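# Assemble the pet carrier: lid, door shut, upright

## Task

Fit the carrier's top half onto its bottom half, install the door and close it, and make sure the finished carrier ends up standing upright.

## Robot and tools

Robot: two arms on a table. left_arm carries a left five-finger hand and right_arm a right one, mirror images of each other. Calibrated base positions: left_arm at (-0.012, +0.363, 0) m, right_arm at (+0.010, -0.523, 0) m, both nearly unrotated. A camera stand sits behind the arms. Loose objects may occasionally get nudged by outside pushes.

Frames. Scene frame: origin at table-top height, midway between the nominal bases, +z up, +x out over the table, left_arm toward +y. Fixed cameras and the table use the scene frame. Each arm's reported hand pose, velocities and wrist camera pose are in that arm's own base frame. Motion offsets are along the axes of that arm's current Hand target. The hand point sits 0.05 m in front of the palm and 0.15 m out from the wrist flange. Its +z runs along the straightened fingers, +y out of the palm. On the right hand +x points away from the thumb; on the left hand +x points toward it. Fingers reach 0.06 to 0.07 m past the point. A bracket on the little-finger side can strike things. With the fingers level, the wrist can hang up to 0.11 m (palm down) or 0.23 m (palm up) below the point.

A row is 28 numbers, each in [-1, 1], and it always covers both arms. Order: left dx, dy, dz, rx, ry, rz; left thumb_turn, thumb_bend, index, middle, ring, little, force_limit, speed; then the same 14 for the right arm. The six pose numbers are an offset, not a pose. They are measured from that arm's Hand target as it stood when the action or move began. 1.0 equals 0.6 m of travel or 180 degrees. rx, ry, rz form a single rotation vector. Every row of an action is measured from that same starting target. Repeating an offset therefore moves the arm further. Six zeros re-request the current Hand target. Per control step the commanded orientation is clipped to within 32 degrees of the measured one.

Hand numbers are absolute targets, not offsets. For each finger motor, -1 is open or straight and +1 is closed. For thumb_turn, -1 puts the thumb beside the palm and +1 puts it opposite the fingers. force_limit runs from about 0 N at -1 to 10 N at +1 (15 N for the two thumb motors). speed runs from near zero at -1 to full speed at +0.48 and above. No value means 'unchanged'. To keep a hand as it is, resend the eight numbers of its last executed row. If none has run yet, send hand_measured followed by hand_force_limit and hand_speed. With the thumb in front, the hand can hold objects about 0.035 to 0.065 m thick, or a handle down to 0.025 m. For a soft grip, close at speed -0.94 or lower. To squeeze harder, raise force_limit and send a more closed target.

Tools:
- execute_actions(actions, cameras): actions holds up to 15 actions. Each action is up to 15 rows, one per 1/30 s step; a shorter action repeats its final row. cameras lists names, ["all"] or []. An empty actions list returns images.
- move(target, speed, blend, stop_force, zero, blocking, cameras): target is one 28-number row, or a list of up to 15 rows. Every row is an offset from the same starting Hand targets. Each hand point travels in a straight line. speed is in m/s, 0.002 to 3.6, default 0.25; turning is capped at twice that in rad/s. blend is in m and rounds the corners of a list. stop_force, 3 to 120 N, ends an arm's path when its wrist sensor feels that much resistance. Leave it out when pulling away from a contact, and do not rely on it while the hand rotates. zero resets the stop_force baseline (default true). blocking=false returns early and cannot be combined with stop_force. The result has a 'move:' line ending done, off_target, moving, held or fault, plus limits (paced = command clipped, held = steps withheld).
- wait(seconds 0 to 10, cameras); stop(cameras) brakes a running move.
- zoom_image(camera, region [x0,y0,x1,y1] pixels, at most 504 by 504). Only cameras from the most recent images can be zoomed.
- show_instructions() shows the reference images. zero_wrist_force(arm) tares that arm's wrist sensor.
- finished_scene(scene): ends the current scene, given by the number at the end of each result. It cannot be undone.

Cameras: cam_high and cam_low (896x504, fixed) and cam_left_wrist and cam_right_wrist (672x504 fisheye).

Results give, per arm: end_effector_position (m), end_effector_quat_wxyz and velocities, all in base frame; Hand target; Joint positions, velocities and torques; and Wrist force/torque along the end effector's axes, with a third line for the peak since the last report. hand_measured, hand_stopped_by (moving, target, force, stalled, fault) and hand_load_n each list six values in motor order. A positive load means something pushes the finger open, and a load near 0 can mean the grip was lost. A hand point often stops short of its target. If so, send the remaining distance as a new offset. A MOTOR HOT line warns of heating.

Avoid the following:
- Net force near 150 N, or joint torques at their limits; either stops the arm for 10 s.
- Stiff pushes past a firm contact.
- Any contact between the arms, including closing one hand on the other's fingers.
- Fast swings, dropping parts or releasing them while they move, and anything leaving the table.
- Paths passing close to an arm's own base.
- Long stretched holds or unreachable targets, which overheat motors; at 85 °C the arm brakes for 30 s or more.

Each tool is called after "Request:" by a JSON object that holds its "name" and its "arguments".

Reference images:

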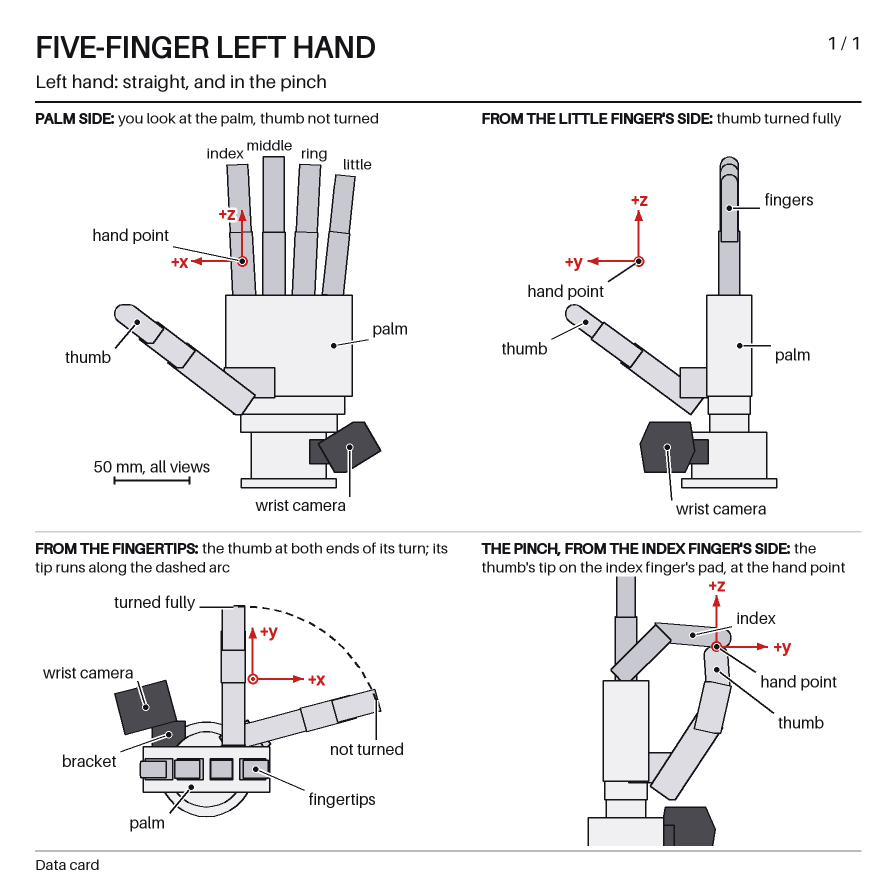

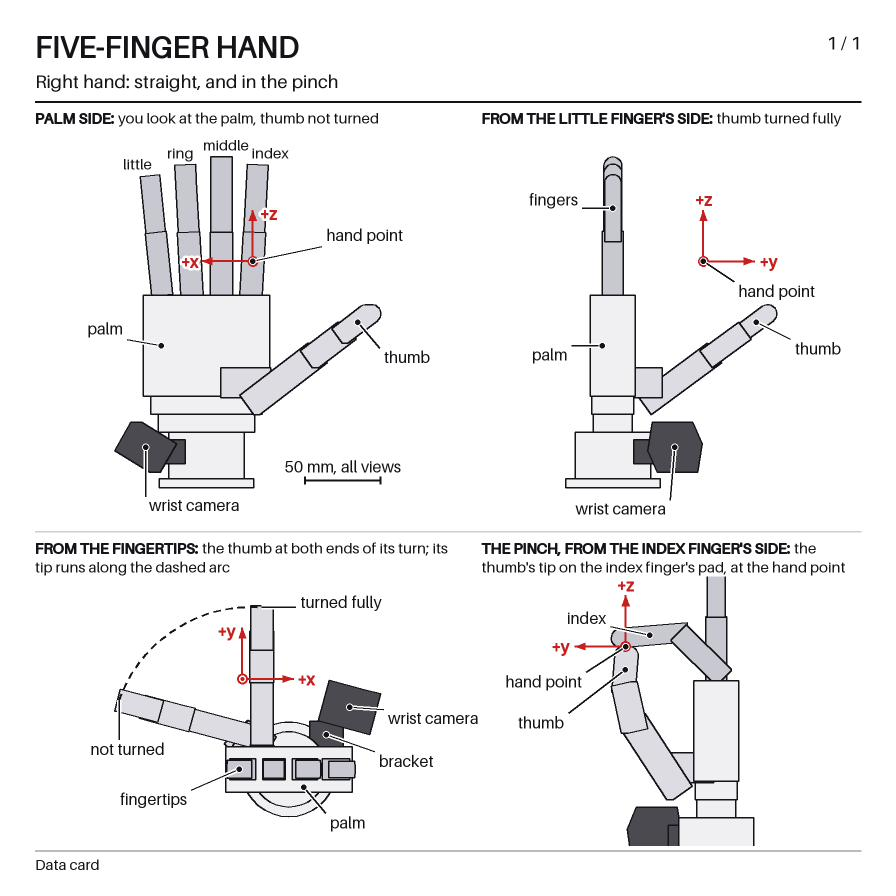

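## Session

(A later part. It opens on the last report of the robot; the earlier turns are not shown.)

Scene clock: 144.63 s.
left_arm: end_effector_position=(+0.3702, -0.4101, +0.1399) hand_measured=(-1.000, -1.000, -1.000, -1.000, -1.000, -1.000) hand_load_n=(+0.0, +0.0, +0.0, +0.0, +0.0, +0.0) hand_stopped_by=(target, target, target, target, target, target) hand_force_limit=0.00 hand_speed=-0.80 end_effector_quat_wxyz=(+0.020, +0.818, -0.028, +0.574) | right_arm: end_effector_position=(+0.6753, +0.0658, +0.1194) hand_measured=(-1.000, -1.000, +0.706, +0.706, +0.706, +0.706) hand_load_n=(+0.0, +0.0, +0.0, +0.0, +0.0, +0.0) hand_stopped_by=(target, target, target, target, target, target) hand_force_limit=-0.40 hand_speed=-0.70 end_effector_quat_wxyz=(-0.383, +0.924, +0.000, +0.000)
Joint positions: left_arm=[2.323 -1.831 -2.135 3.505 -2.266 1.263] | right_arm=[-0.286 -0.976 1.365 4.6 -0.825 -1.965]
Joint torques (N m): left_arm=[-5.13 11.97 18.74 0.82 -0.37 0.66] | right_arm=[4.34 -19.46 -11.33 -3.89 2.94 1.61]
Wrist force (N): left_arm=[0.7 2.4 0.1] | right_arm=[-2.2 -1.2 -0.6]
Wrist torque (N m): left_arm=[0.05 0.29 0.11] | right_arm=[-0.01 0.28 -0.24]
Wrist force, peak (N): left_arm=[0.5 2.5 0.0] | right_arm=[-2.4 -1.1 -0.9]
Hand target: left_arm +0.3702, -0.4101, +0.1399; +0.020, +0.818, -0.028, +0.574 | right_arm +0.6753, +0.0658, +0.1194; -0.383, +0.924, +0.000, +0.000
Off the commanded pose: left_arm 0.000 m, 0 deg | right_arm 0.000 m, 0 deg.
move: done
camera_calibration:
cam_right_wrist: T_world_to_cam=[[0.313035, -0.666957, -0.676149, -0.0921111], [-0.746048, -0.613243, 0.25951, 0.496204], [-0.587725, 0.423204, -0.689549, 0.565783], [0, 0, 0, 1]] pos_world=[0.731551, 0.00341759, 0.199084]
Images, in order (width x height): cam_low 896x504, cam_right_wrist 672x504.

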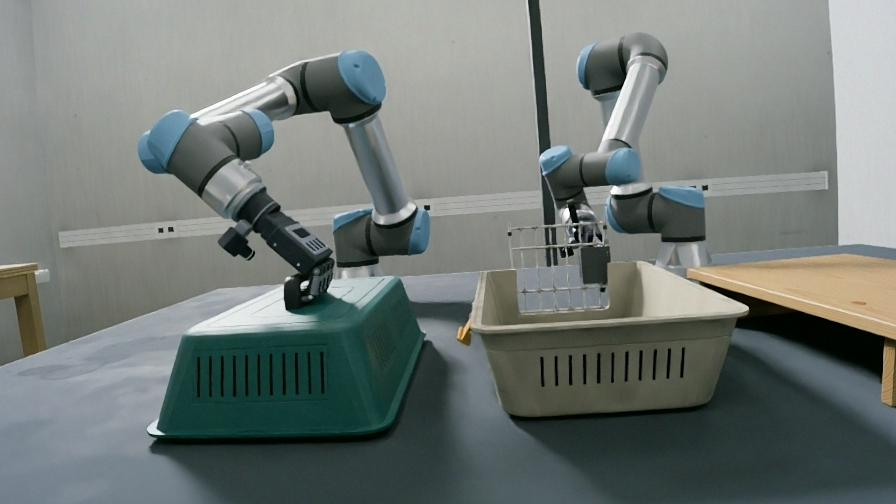

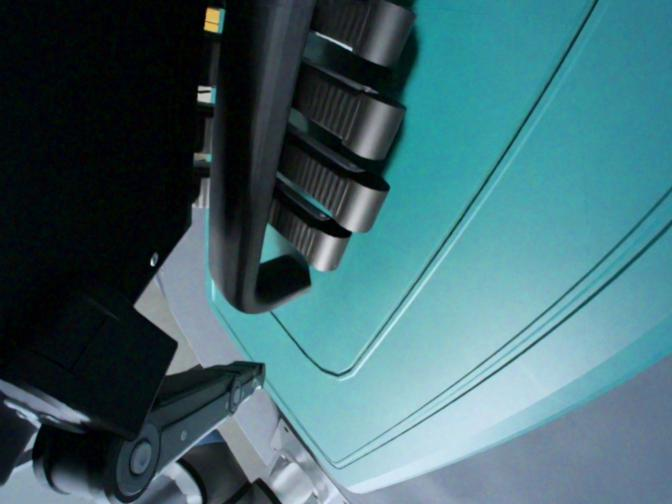

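Request:
{"name": "move", "arguments": {"target": [0, 0, 0, 0, 0, 0, -1, -1, -1, -1, -1, -1, 0, -0.8, 0, 0, 0, 0, 0, 0, -1, -1, 0.78, 0.78, 0.78, 0.78, 0.3, -0.7]}}

Request:
{"name": "move", "arguments": {"target": [0, 0, 0, 0, 0, 0, -1, -1, -1, -1, -1, -1, 0, -0.8, 0, -0.0295, -0.0295, 0, 0, 0, -1, -1, 0.78, 0.78, 0.78, 0.78, 0.3, -0.7], "speed": 0.04, "cameras": ["cam_low"]}}

Request:
{"name": "zoom_image", "arguments": {"camera": "cam_low", "region": [110, 200, 450, 450]}}

Scene clock: 151.33 s.
left_arm: end_effector_position=(+0.3702, -0.4101, +0.1399) hand_measured=(-1.000, -1.000, -1.000, -1.000, -1.000, -1.000) hand_load_n=(+0.0, +0.0, +0.0, +0.0, +0.0, +0.0) hand_stopped_by=(target, target, target, target, target, target) hand_force_limit=0.00 hand_speed=-0.80 end_effector_quat_wxyz=(+0.020, +0.818, -0.028, +0.574) | right_arm: end_effector_position=(+0.6753, +0.0658, +0.1194) hand_measured=(-1.000, -1.000, +0.780, +0.780, +0.780, +0.780) hand_load_n=(+0.0, +0.0, +0.0, +0.0, +0.0, +0.0) hand_stopped_by=(target, target, target, target, target, target) hand_force_limit=0.30 hand_speed=-0.70 end_effector_quat_wxyz=(-0.383, +0.924, +0.000, +0.000)
Joint positions: left_arm=[2.323 -1.831 -2.135 3.505 -2.266 1.263] | right_arm=[-0.286 -0.976 1.365 4.6 -0.825 -1.965]
Joint torques (N m): left_arm=[-5.34 12.77 18.73 0.82 -0.81 0.36] | right_arm=[4.93 -19.38 -5.18 -3.93 3.59 1.67]
Wrist force (N): left_arm=[0.6 2.5 0.2] | right_arm=[-2.0 -0.9 -0.9]
Wrist torque (N m): left_arm=[0.06 0.31 0.11] | right_arm=[0.07 0.25 -0.22]
Wrist force, peak (N): left_arm=[0.5 2.6 0.0] | right_arm=[-2.4 -1.3 -0.8]
Hand target: left_arm +0.3702, -0.4101, +0.1399; +0.020, +0.818, -0.028, +0.574 | right_arm +0.6753, +0.0658, +0.1194; -0.383, +0.924, +0.000, +0.000
Off the commanded pose: left_arm 0.000 m, 0 deg | right_arm 0.000 m, 0 deg.
move: done

Scene clock: 152.27 s.
left_arm: end_effector_position=(+0.3702, -0.4101, +0.1399) hand_measured=(-1.000, -1.000, -1.000, -1.000, -1.000, -1.000) hand_load_n=(+0.0, -0.5, +0.0, +0.0, +0.0, +0.0) hand_stopped_by=(target, target, target, target, target, target) hand_force_limit=0.00 hand_speed=-0.80 end_effector_quat_wxyz=(+0.020, +0.818, -0.028, +0.574) | right_arm: end_effector_position=(+0.6754, +0.0658, +0.1449) hand_measured=(-1.000, -1.000, +0.780, +0.780, +0.780, +0.780) hand_load_n=(-0.5, +0.0, +2.5, +0.0, +0.0, +1.5) hand_stopped_by=(target, target, target, target, target, target) hand_force_limit=0.30 hand_speed=-0.70 end_effector_quat_wxyz=(-0.383, +0.924, +0.000, +0.000)
Joint positions: left_arm=[2.323 -1.831 -2.135 3.505 -2.266 1.263] | right_arm=[-0.286 -0.998 1.331 4.654 -0.825 -1.965]
Joint torques (N m): left_arm=[-5.98 11.69 19.04 0.63 -0.69 0.3] | right_arm=[1.26 -29.61 -6.43 -4.11 3.35 -1.45]
Wrist force (N): left_arm=[0.7 2.3 0.0] | right_arm=[-1.8 1.8 2.4]
Wrist torque (N m): left_arm=[0.05 0.30 0.11] | right_arm=[0.04 0.18 -0.17]
Wrist force, peak (N): left_arm=[0.6 2.6 0.0] | right_arm=[-2.6 1.5 2.4]
Hand target: left_arm +0.3702, -0.4101, +0.1399; +0.020, +0.818, -0.028, +0.574 | right_arm +0.6753, +0.0658, +0.1444; -0.383, +0.924, +0.000, +0.000
Off the commanded pose: left_arm 0.000 m, 0 deg | right_arm 0.000 m, 0 deg.
move: done
Images, in order (width x height): cam_low 896x504.

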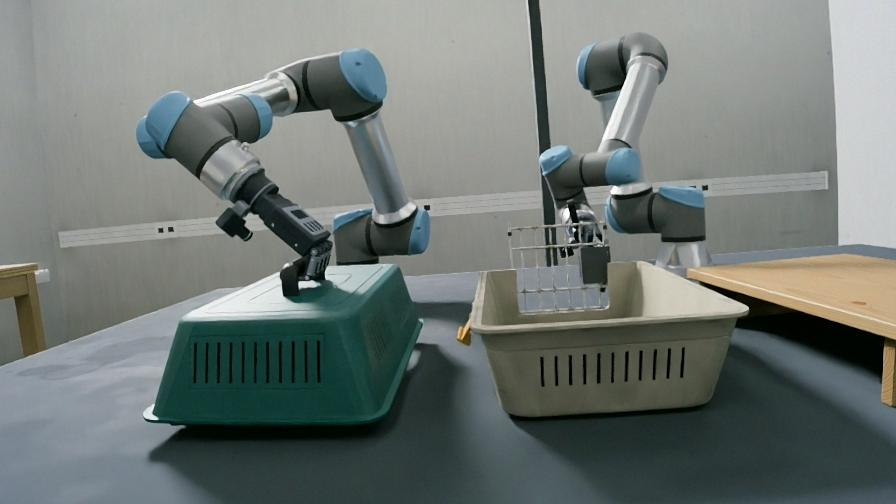

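Scaled by 1.482 from the camera's 896x504 image, which has a finer 1280x720 frame.

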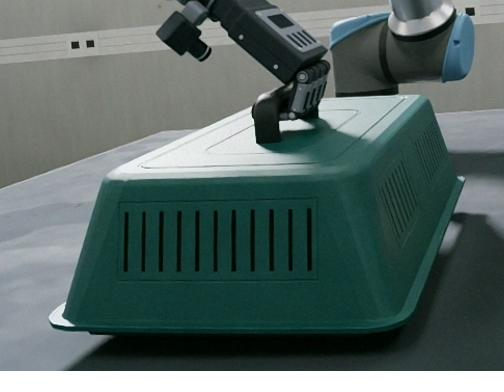

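Request:
{"name": "execute_actions", "arguments": {"actions": []}}

Scene clock: 164.17 s.
left_arm: end_effector_position=(+0.3702, -0.4101, +0.1399) hand_measured=(-1.000, -1.000, -1.000, -1.000, -1.000, -1.000) hand_load_n=(+0.0, +0.0, +0.0, +0.0, +0.0, +0.0) hand_stopped_by=(target, target, target, target, target, target) hand_force_limit=0.00 hand_speed=-0.80 end_effector_quat_wxyz=(+0.020, +0.818, -0.028, +0.574) | right_arm: end_effector_position=(+0.6753, +0.0658, +0.1444) hand_measured=(-1.000, -1.000, +0.780, +0.780, +0.780, +0.780) hand_load_n=(+0.0, +0.0, +2.5, +0.0, +0.0, +1.0) hand_stopped_by=(target, target, target, target, target, target) hand_force_limit=0.30 hand_speed=-0.70 end_effector_quat_wxyz=(-0.383, +0.924, +0.000, +0.000)
Joint positions: left_arm=[2.323 -1.831 -2.135 3.505 -2.266 1.263] | right_arm=[-0.286 -0.997 1.332 4.654 -0.825 -1.965]
Joint velocities: within noise
Joint torques (N m): left_arm=[-6.29 11.83 18.85 1.03 -1.53 0.12] | right_arm=[-3.92 -20.72 -6.27 -0.2 -1.26 -1.57]
Motor temperatures (°C): left_arm=[32 27 33 38 31 36] | right_arm=[25 36 36 32 37 49]
Wrist force (N): left_arm=[0.5 2.3 0.1] | right_arm=[-2.1 1.6 2.1]
Wrist torque (N m): left_arm=[0.04 0.32 0.10] | right_arm=[0.01 0.25 -0.19]
Wrist force, peak (N): left_arm=[0.6 2.6 0.1] | right_arm=[-2.2 1.7 2.9]
Hand target: left_arm +0.3702, -0.4101, +0.1399; +0.020, +0.818, -0.028, +0.574 | right_arm +0.6753, +0.0658, +0.1444; -0.383, +0.924, +0.000, +0.000
Off the commanded pose: left_arm 0.000 m, 0 deg | right_arm 0.000 m, 0 deg.
camera_calibration:
cam_left_wrist: T_world_to_cam=[[0.12625, 0.976526, 0.174524, 0.323807], [-0.129554, -0.158194, 0.978872, -0.146289], [0.983502, -0.146193, 0.106541, -0.325053], [0, 0, 0, 1]] pos_world=[0.259858, -0.386868, 0.121318]
cam_right_wrist: T_world_to_cam=[[0.312977, -0.666916, -0.676216, -0.0751504], [-0.746041, -0.613248, 0.259519, 0.489709], [-0.587766, 0.423261, -0.689479, 0.583035], [0, 0, 0, 1]] pos_world=[0.731551, 0.00341761, 0.224084]

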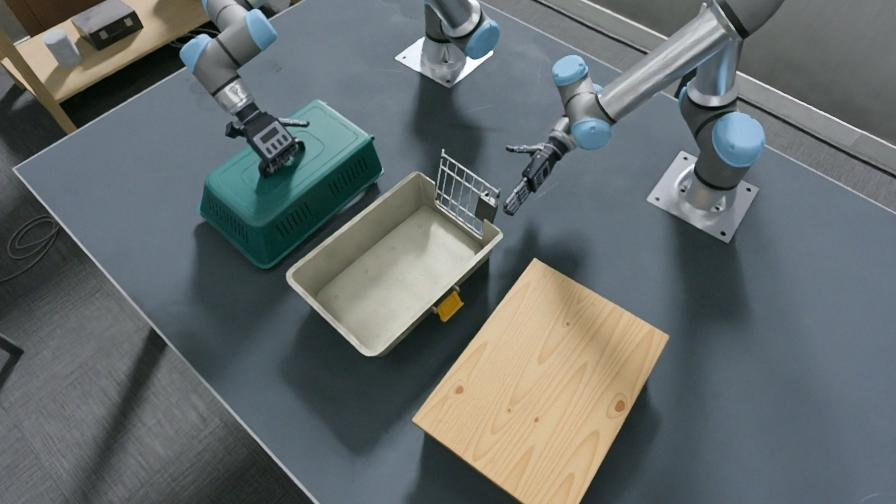

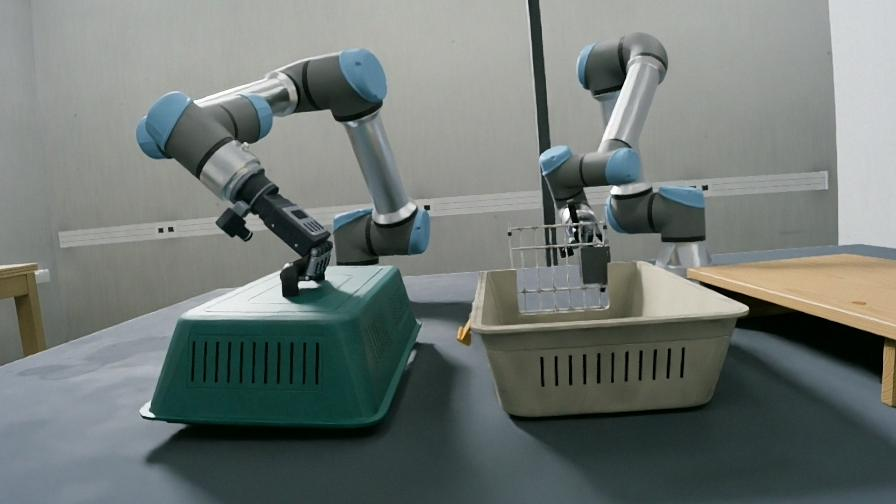

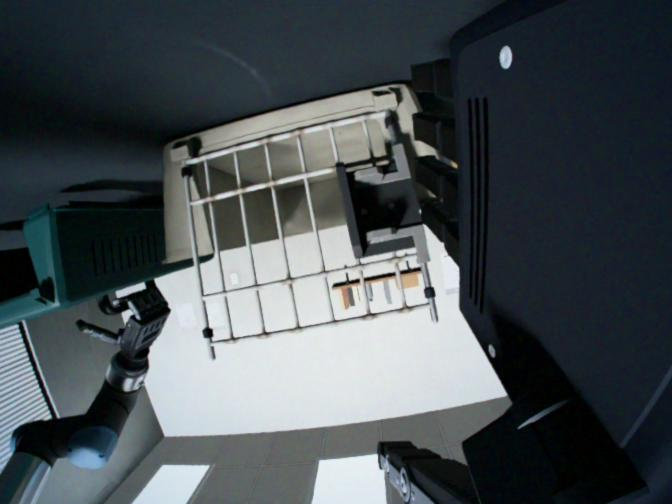

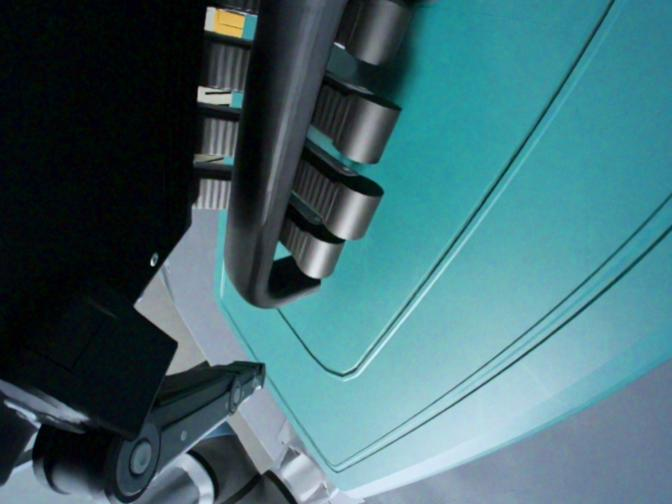

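Request:
{"name": "move", "arguments": {"target": [[0,0,0,0,0,0,-1,-1,-1,-1,-1,-1,0,-0.8,0,-0.148,-0.148,0,0,0,-1,-1,0.78,0.78,0.78,0.78,0.3,-0.7],[0,0,0,0,0,0,-1,-1,-1,-1,-1,-1,0,-0.8,0.036,-0.595,0.298,0,0,0,-1,-1,0.78,0.78,0.78,0.78,0.3,-0.7]], "speed": 0.1, "blend": [0.02,0], "cameras": ["all"]}}

Scene clock: 171.60 s.
left_arm: end_effector_position=(+0.3702, -0.4101, +0.1399) hand_measured=(-1.000, -1.000, -1.000, -1.000, -1.000, -1.000) hand_load_n=(+0.0, +0.0, +0.0, +0.0, +0.0, +0.0) hand_stopped_by=(target, target, target, target, target, target) hand_force_limit=0.00 hand_speed=-0.80 end_effector_quat_wxyz=(+0.020, +0.818, -0.028, +0.574) | right_arm: end_effector_position=(+0.6971, +0.4445, +0.2705) hand_measured=(-1.000, -1.000, +0.780, +0.780, +0.780, +0.780) hand_load_n=(-0.5, +0.0, +2.5, +0.0, +0.0, +1.5) hand_stopped_by=(target, target, target, target, target, target) hand_force_limit=0.30 hand_speed=-0.70 end_effector_quat_wxyz=(-0.383, +0.924, +0.000, +0.000)
Joint positions: left_arm=[2.323 -1.831 -2.135 3.505 -2.266 1.263] | right_arm=[0.233 -0.818 0.831 4.473 -0.811 -1.247]
Joint torques (N m): left_arm=[-6.54 12.69 16.68 0.89 -2.19 -0.21] | right_arm=[4.96 -78.72 -11.86 -1.44 4.43 0.5]
Wrist force (N): left_arm=[0.4 2.2 -0.1] | right_arm=[-2.9 1.6 2.7]
Wrist torque (N m): left_arm=[0.04 0.33 0.10] | right_arm=[-0.05 0.28 -0.32]
Wrist force, peak (N): left_arm=[0.5 2.6 0.1] | right_arm=[-2.4 3.7 4.5]
Hand target: left_arm +0.3702, -0.4101, +0.1399; +0.020, +0.818, -0.028, +0.574 | right_arm +0.6970, +0.4446, +0.2707; -0.383, +0.924, +0.000, +0.000
Off the commanded pose: left_arm 0.000 m, 0 deg | right_arm 0.000 m, 0 deg.
move: done
camera_calibration:
cam_left_wrist: T_world_to_cam=[[0.12625, 0.976526, 0.174524, 0.323807], [-0.129554, -0.158194, 0.978872, -0.146289], [0.983502, -0.146193, 0.106541, -0.325053], [0, 0, 0, 1]] pos_world=[0.259858, -0.386868, 0.121318]
cam_right_wrist: T_world_to_cam=[[0.312906, -0.667096, -0.676072, 0.255931], [-0.746031, -0.613166, 0.25974, 0.705368], [-0.587816, 0.423096, -0.689537, 0.522624], [0, 0, 0, 1]] pos_world=[0.753351, 0.382117, 0.350184]

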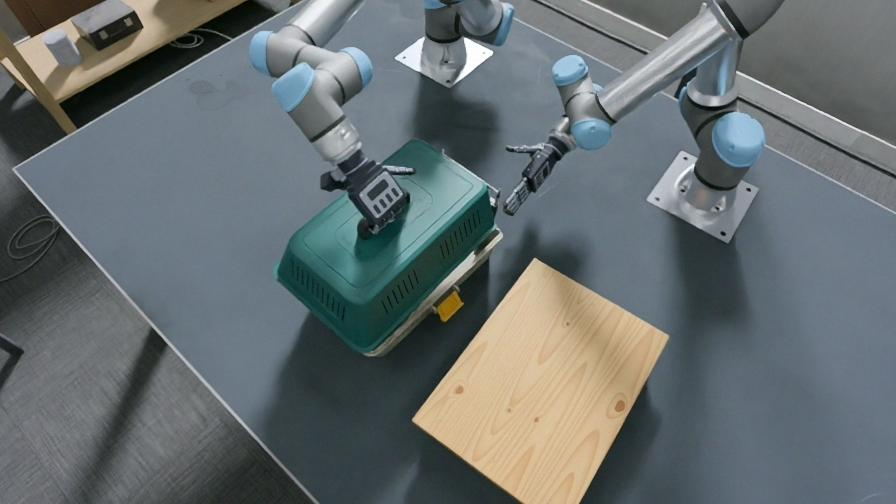

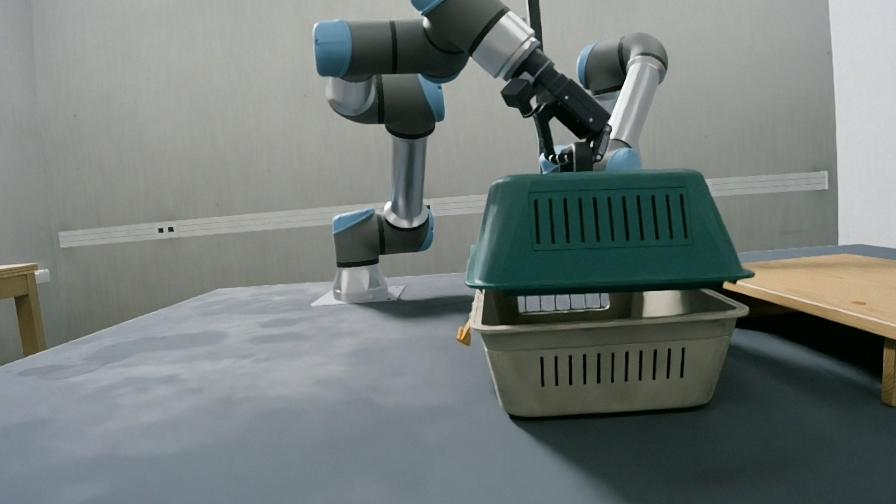

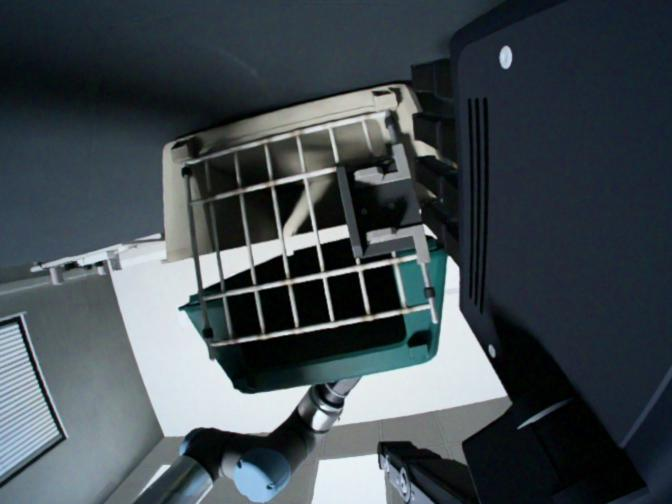

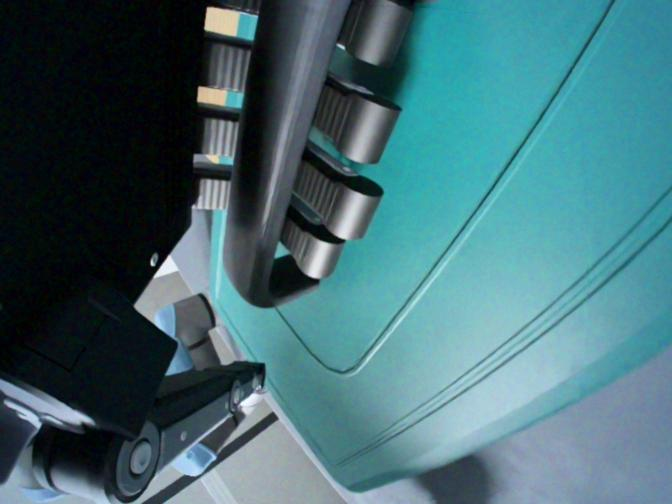

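Request:
{"name": "zoom_image", "arguments": {"camera": "cam_high", "region": [250, 110, 550, 370]}}

Request:
{"name": "zoom_image", "arguments": {"camera": "cam_low", "region": [440, 150, 780, 430]}}

Request:
{"name": "zoom_image", "arguments": {"camera": "cam_left_wrist", "region": [150, 70, 480, 410]}}

Scaled by 1.680 from the camera's 896x504 image, which has a finer 1280x720 frame.

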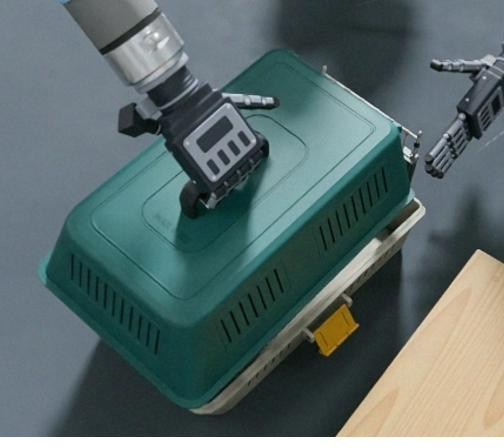

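Scaled by 1.482 from the camera's 896x504 image, which has a finer 1280x720 frame.

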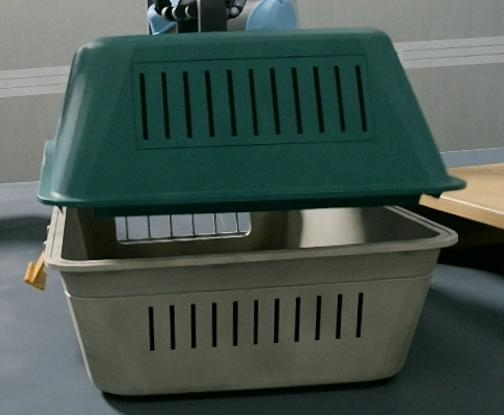

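Scaled by 1.482 from the camera's 672x504 image, which has a finer 960x720 frame.

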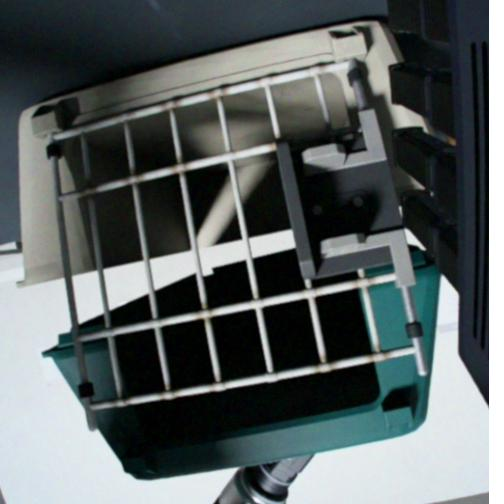

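Request:
{"name": "move", "arguments": {"target": [0,0,0,0,0,0,-1,-1,-1,-1,-1,-1,0,-0.8,-0.037,0,0,0,0,0,-1,-1,0.78,0.78,0.78,0.78,0.3,-0.7], "speed": 0.05, "cameras": ["all"]}}

Request:
{"name": "zoom_image", "arguments": {"camera": "cam_high", "region": [260, 240, 400, 380]}}

Request:
{"name": "zoom_image", "arguments": {"camera": "cam_high", "region": [400, 130, 540, 270]}}

Request:
{"name": "zoom_image", "arguments": {"camera": "cam_left_wrist", "region": [150, 70, 480, 410]}}

Request:
{"name": "zoom_image", "arguments": {"camera": "cam_low", "region": [440, 150, 780, 430]}}

Scene clock: 184.87 s.
left_arm: end_effector_position=(+0.3702, -0.4101, +0.1399) hand_measured=(-1.000, -1.000, -1.000, -1.000, -1.000, -1.000) hand_load_n=(+0.0, -0.5, +0.0, +0.0, +0.0, +0.0) hand_stopped_by=(target, target, target, target, target, target) hand_force_limit=0.00 hand_speed=-0.80 end_effector_quat_wxyz=(+0.020, +0.818, -0.028, +0.574) | right_arm: end_effector_position=(+0.6747, +0.4446, +0.2709) hand_measured=(-1.000, -1.000, +0.780, +0.780, +0.780, +0.780) hand_load_n=(+0.0, +0.0, +2.5, +0.5, +0.0, +1.0) hand_stopped_by=(target, target, target, target, target, target) hand_force_limit=0.30 hand_speed=-0.70 end_effector_quat_wxyz=(-0.383, +0.924, +0.000, +0.000)
Joint positions: left_arm=[2.323 -1.831 -2.135 3.505 -2.266 1.263] | right_arm=[0.24 -0.881 0.939 4.42 -0.813 -1.237]
Joint torques (N m): left_arm=[-5.7 13 15.32 0.93 -3.17 -0.68] | right_arm=[-4.8 -25.5 -37.46 -1.04 0.36 -1.11]
Wrist force (N): left_arm=[0.5 2.3 0.1] | right_arm=[-2.4 1.7 2.1]
Wrist torque (N m): left_arm=[0.04 0.33 0.10] | right_arm=[0.01 0.25 -0.31]
Wrist force, peak (N): left_arm=[0.6 2.6 0.1] | right_arm=[-3.0 1.7 2.8]
Hand target: left_arm +0.3702, -0.4101, +0.1399; +0.020, +0.818, -0.028, +0.574 | right_arm +0.6748, +0.4446, +0.2707; -0.383, +0.924, +0.000, +0.000
Off the commanded pose: left_arm 0.000 m, 0 deg | right_arm 0.000 m, 0 deg.
move: done
camera_calibration:
cam_left_wrist: T_world_to_cam=[[0.12625, 0.976526, 0.174524, 0.323807], [-0.129554, -0.158194, 0.978872, -0.146289], [0.983502, -0.146193, 0.106541, -0.325053], [0, 0, 0, 1]] pos_world=[0.259858, -0.386868, 0.121318]
cam_right_wrist: T_world_to_cam=[[0.313047, -0.666887, -0.676213, 0.263077], [-0.746063, -0.613262, 0.259421, 0.688725], [-0.5877, 0.423286, -0.689519, 0.50957], [0, 0, 0, 1]] pos_world=[0.730951, 0.382118, 0.350584]

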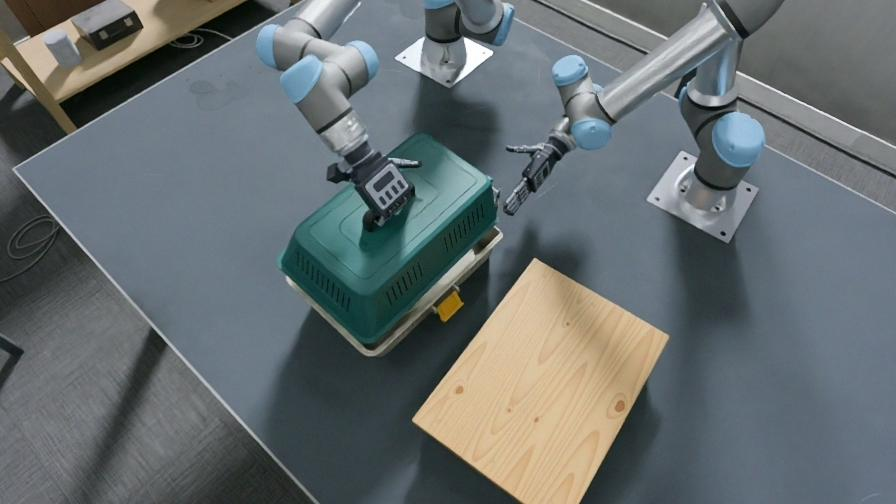

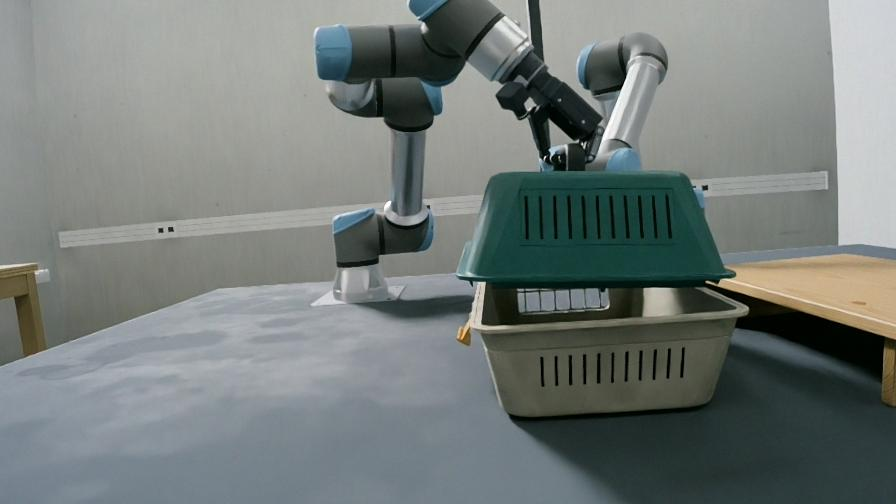

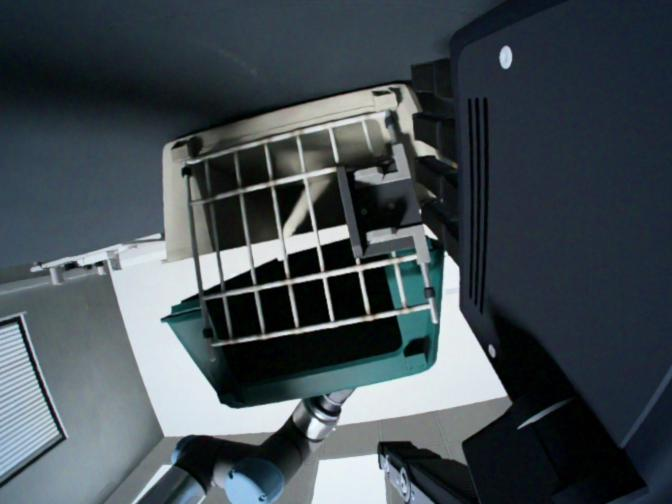

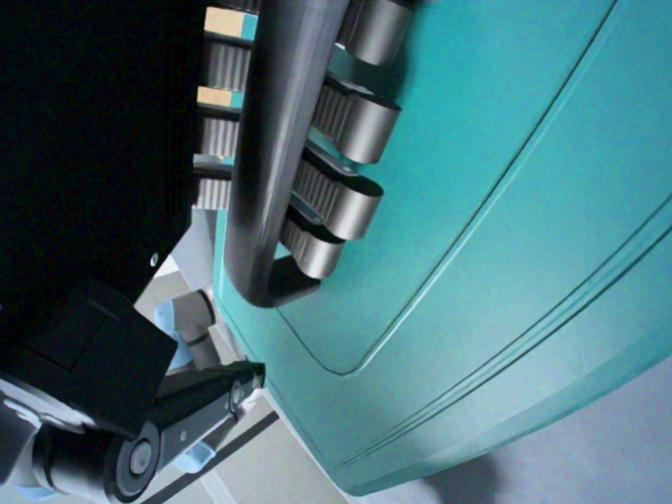

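Scaled by 3.600 from the camera's 896x504 image, which has a finer 1280x720 frame.

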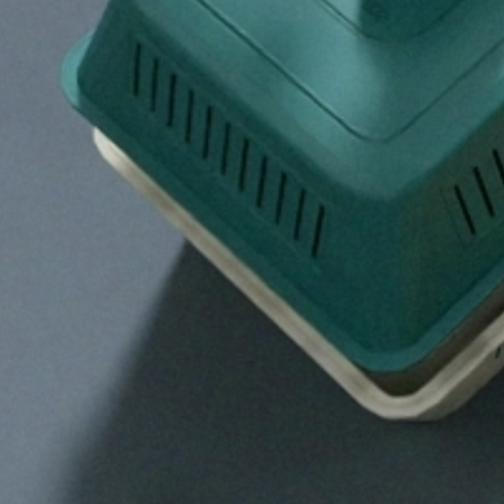

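Scaled by 3.600 from the camera's 896x504 image, which has a finer 1280x720 frame.

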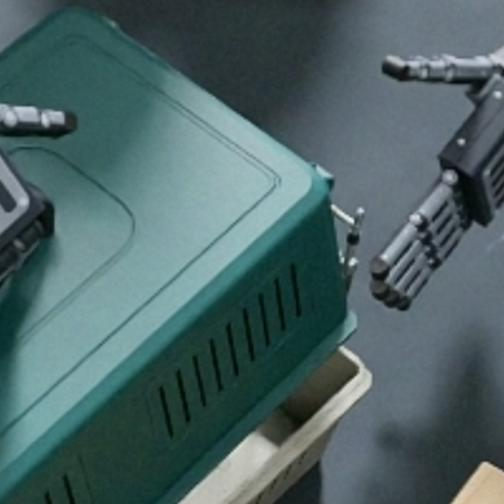

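Scaled by 1.482 from the camera's 672x504 image, which has a finer 960x720 frame.

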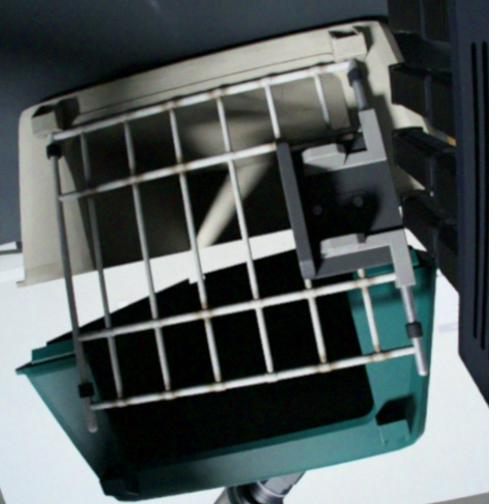

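Scaled by 1.482 from the camera's 896x504 image, which has a finer 1280x720 frame.

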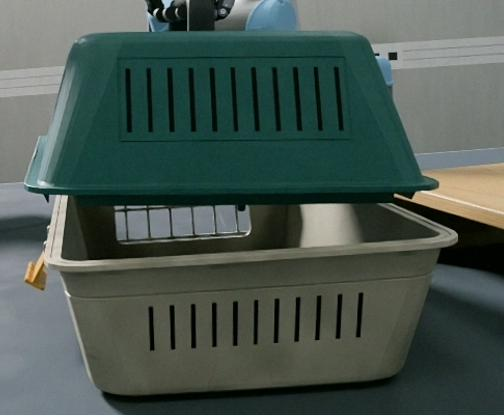

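Request:
{"name": "wait", "arguments": {"seconds": 0.5, "cameras": ["cam_low","cam_left_wrist"]}}

Request:
{"name": "zoom_image", "arguments": {"camera": "cam_low", "region": [440, 150, 780, 430]}}

Scene clock: 196.97 s.
left_arm: end_effector_position=(+0.3702, -0.4101, +0.1399) hand_measured=(-1.000, -1.000, -1.000, -1.000, -1.000, -1.000) hand_load_n=(+0.0, +0.0, +0.0, +0.0, +0.0, +0.0) hand_stopped_by=(target, target, target, target, target, target) hand_force_limit=0.00 hand_speed=-0.80 end_effector_quat_wxyz=(+0.020, +0.818, -0.028, +0.574) | right_arm: end_effector_position=(+0.6748, +0.4446, +0.2707) hand_measured=(-1.000, -1.000, +0.780, +0.780, +0.780, +0.780) hand_load_n=(+0.0, +0.0, +2.5, +0.5, +0.0, +1.0) hand_stopped_by=(target, target, target, target, target, target) hand_force_limit=0.30 hand_speed=-0.70 end_effector_quat_wxyz=(-0.383, +0.924, +0.000, +0.000)
Joint positions: left_arm=[2.323 -1.831 -2.135 3.505 -2.266 1.263] | right_arm=[0.24 -0.88 0.939 4.42 -0.813 -1.237]
Joint torques (N m): left_arm=[-6.33 12.53 15.17 0.94 -3.3 -0.86] | right_arm=[-4.53 -25.17 -42.21 -2.59 4.49 -1.25]
Wrist force (N): left_arm=[0.6 2.3 0.0] | right_arm=[-2.3 1.7 2.5]
Wrist torque (N m): left_arm=[0.05 0.30 0.11] | right_arm=[-0.02 0.23 -0.32]
Wrist force, peak (N): left_arm=[0.6 2.6 0.1] | right_arm=[-2.7 1.7 2.6]
Hand target: left_arm +0.3702, -0.4101, +0.1399; +0.020, +0.818, -0.028, +0.574 | right_arm +0.6748, +0.4446, +0.2707; -0.383, +0.924, +0.000, +0.000
Off the commanded pose: left_arm 0.000 m, 0 deg | right_arm 0.000 m, 0 deg.
wait: 0.50 s; at rest from the start
camera_calibration:
cam_left_wrist: T_world_to_cam=[[0.12625, 0.976526, 0.174524, 0.323807], [-0.129554, -0.158194, 0.978872, -0.146289], [0.983502, -0.146193, 0.106541, -0.325053], [0, 0, 0, 1]] pos_world=[0.259858, -0.386868, 0.121318]
Images, in order (width x height): cam_low 896x504, cam_left_wrist 672x504.

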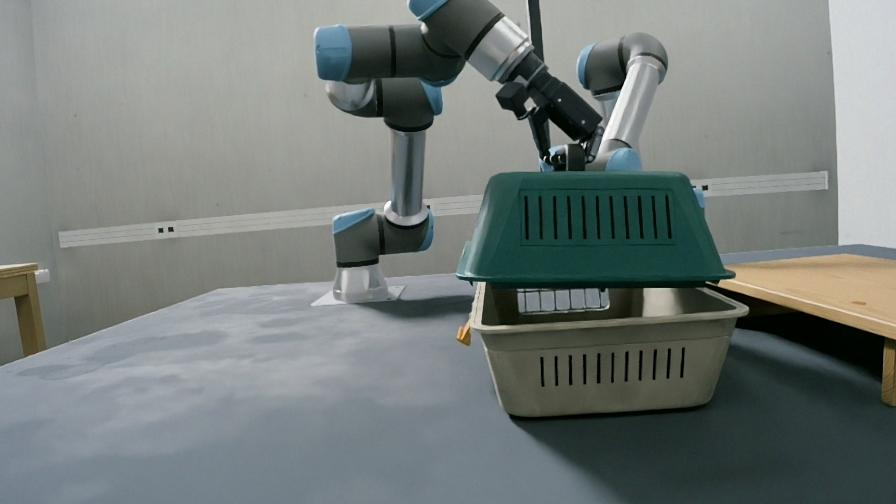

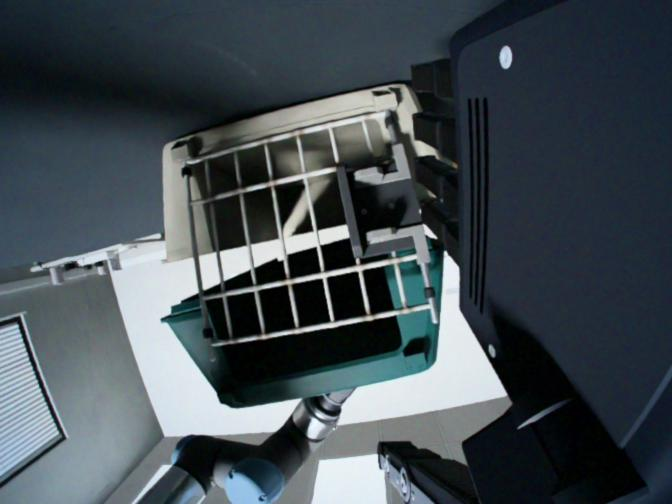

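Scaled by 1.482 from the camera's 896x504 image, which has a finer 1280x720 frame.

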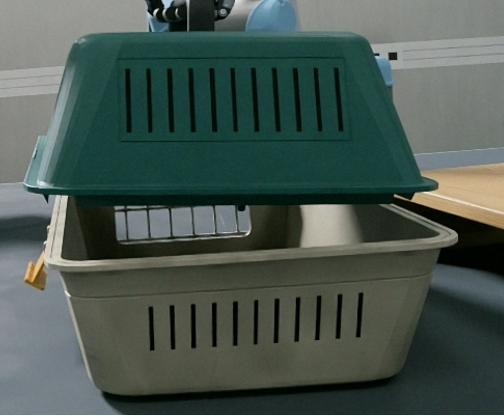

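Request:
{"name": "move", "arguments": {"target": [0,0,0,0,0,0,-1,-1,-1,-1,-1,-1,0,-0.8,0,0,0,0.019,0,0,-1,-1,0.78,0.78,0.78,0.78,0.3,-0.7], "speed": 0.05, "cameras": ["all"]}}

Request:
{"name": "zoom_image", "arguments": {"camera": "cam_low", "region": [440, 150, 780, 430]}}

Request:
{"name": "zoom_image", "arguments": {"camera": "cam_left_wrist", "region": [150, 70, 480, 410]}}

Request:
{"name": "zoom_image", "arguments": {"camera": "cam_high", "region": [260, 240, 400, 380]}}

Scene clock: 202.03 s.
left_arm: end_effector_position=(+0.3702, -0.4101, +0.1399) hand_measured=(-1.000, -1.000, -1.000, -1.000, -1.000, -1.000) hand_load_n=(+0.0, +0.0, +0.0, +0.0, +0.0, +0.0) hand_stopped_by=(target, target, target, target, target, target) hand_force_limit=0.00 hand_speed=-0.80 end_effector_quat_wxyz=(+0.020, +0.818, -0.028, +0.574) | right_arm: end_effector_position=(+0.6747, +0.4445, +0.2707) hand_measured=(-1.000, -1.000, +0.780, +0.780, +0.780, +0.780) hand_load_n=(+0.0, +0.0, +2.0, +0.0, +0.0, +1.5) hand_stopped_by=(target, target, target, target, target, target) hand_force_limit=0.30 hand_speed=-0.70 end_effector_quat_wxyz=(-0.410, +0.912, +0.000, +0.000) end_effector_velocity=(+0.000, -0.001, +0.000) end_effector_angular_velocity=(-0.005, +0.001, -0.001)
Joint positions: left_arm=[2.323 -1.831 -2.135 3.505 -2.266 1.263] | right_arm=[0.223 -0.892 0.984 4.376 -0.752 -1.241]
Joint velocities: left_arm=[within noise] | right_arm=[0 0.001 -0.003 0.004 -0.005 0]
Joint torques (N m): left_arm=[-3.84 13.23 14.61 0.87 -3.07 -0.91] | right_arm=[5.26 -61.9 -41.61 -0.68 -1.14 0.54]
Wrist force (N): left_arm=[0.6 2.4 0.0] | right_arm=[-2.5 2.4 2.4]
Wrist torque (N m): left_arm=[0.05 0.31 0.10] | right_arm=[0.05 0.27 -0.29]
Wrist force, peak (N): left_arm=[0.6 2.6 0.2] | right_arm=[-2.6 2.7 2.7]
Hand target: left_arm +0.3702, -0.4101, +0.1399; +0.020, +0.818, -0.028, +0.574 | right_arm +0.6748, +0.4446, +0.2707; -0.410, +0.912, +0.000, +0.000
Off the commanded pose: left_arm 0.000 m, 0 deg | right_arm 0.000 m, 0 deg.
move: done
camera_calibration:
cam_left_wrist: T_world_to_cam=[[0.12625, 0.976526, 0.174524, 0.323807], [-0.129554, -0.158194, 0.978872, -0.146289], [0.983502, -0.146193, 0.106541, -0.325053], [0, 0, 0, 1]] pos_world=[0.259858, -0.386868, 0.121318]
cam_right_wrist: T_world_to_cam=[[0.312891, -0.625299, -0.714913, 0.254991], [-0.74606, -0.627629, 0.222432, 0.705191], [-0.587787, 0.463771, -0.66289, 0.484224], [0, 0, 0, 1]] pos_world=[0.730951, 0.377474, 0.346427]

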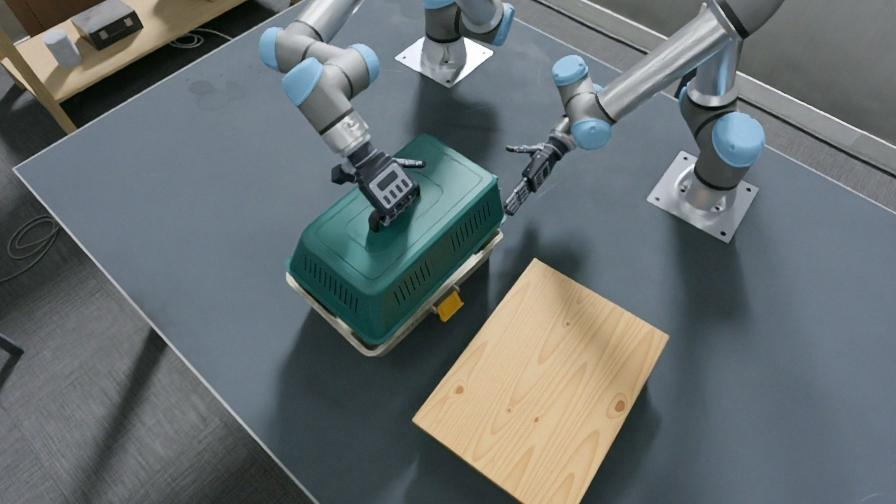

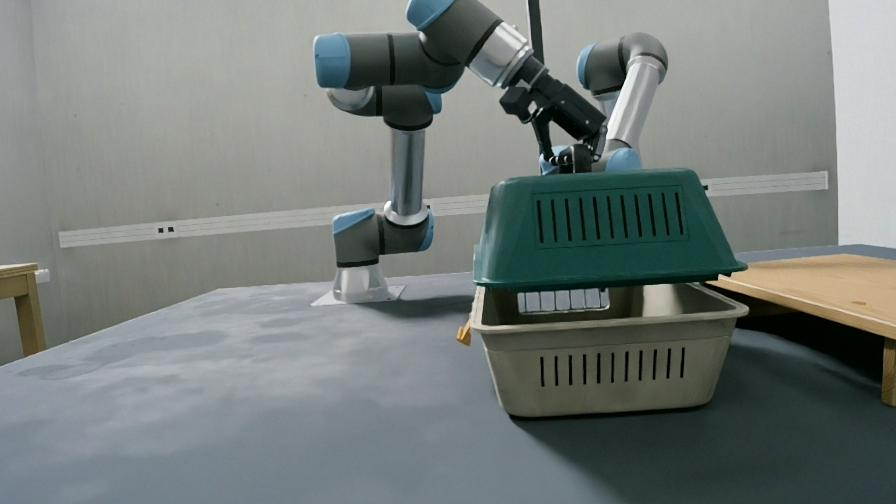

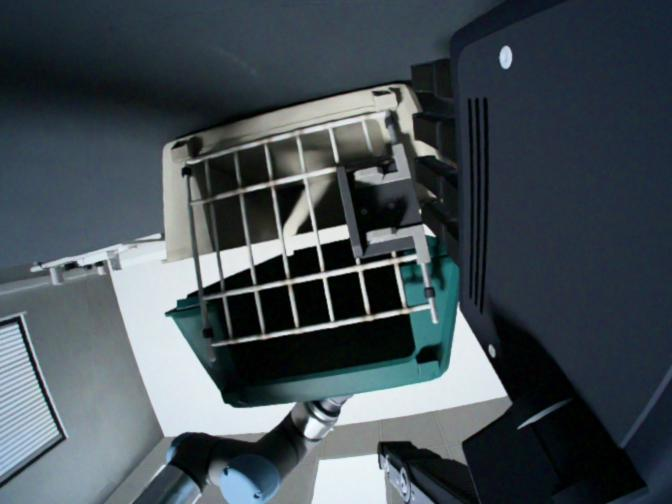

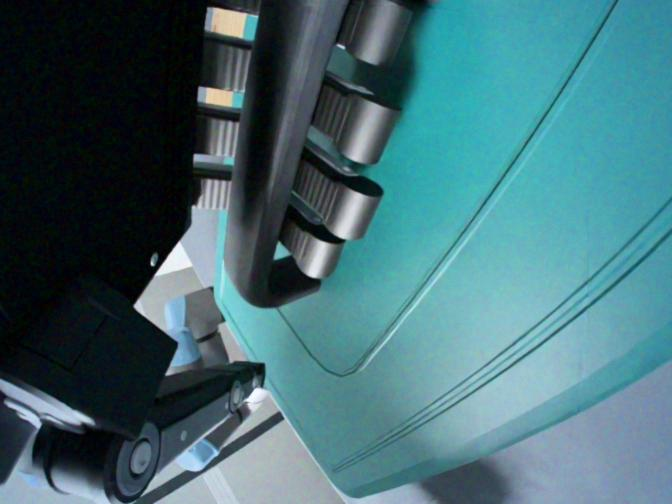

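Scaled by 1.482 from the camera's 896x504 image, which has a finer 1280x720 frame.

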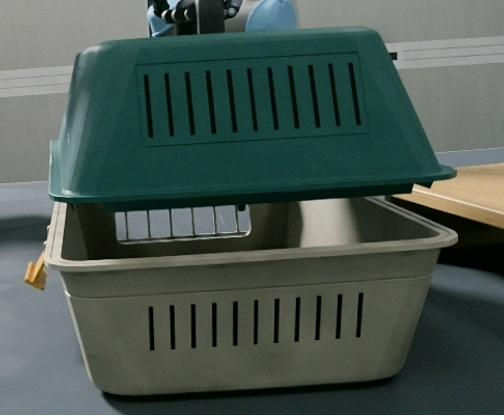

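Scaled by 1.482 from the camera's 672x504 image, which has a finer 960x720 frame.

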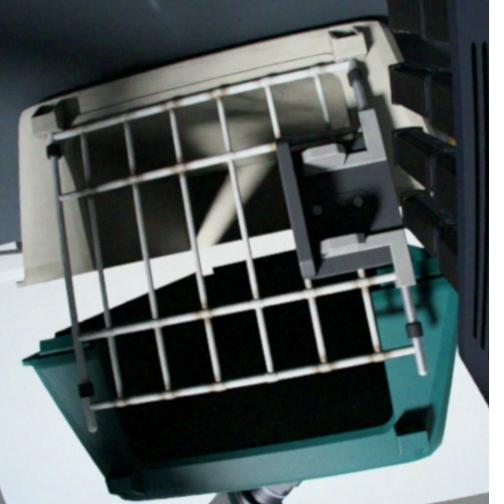

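Scaled by 3.600 from the camera's 896x504 image, which has a finer 1280x720 frame.

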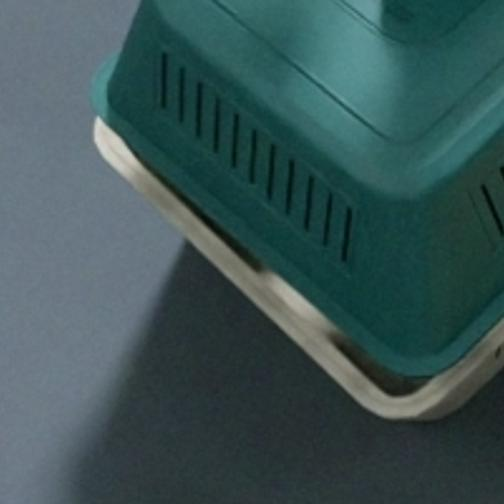

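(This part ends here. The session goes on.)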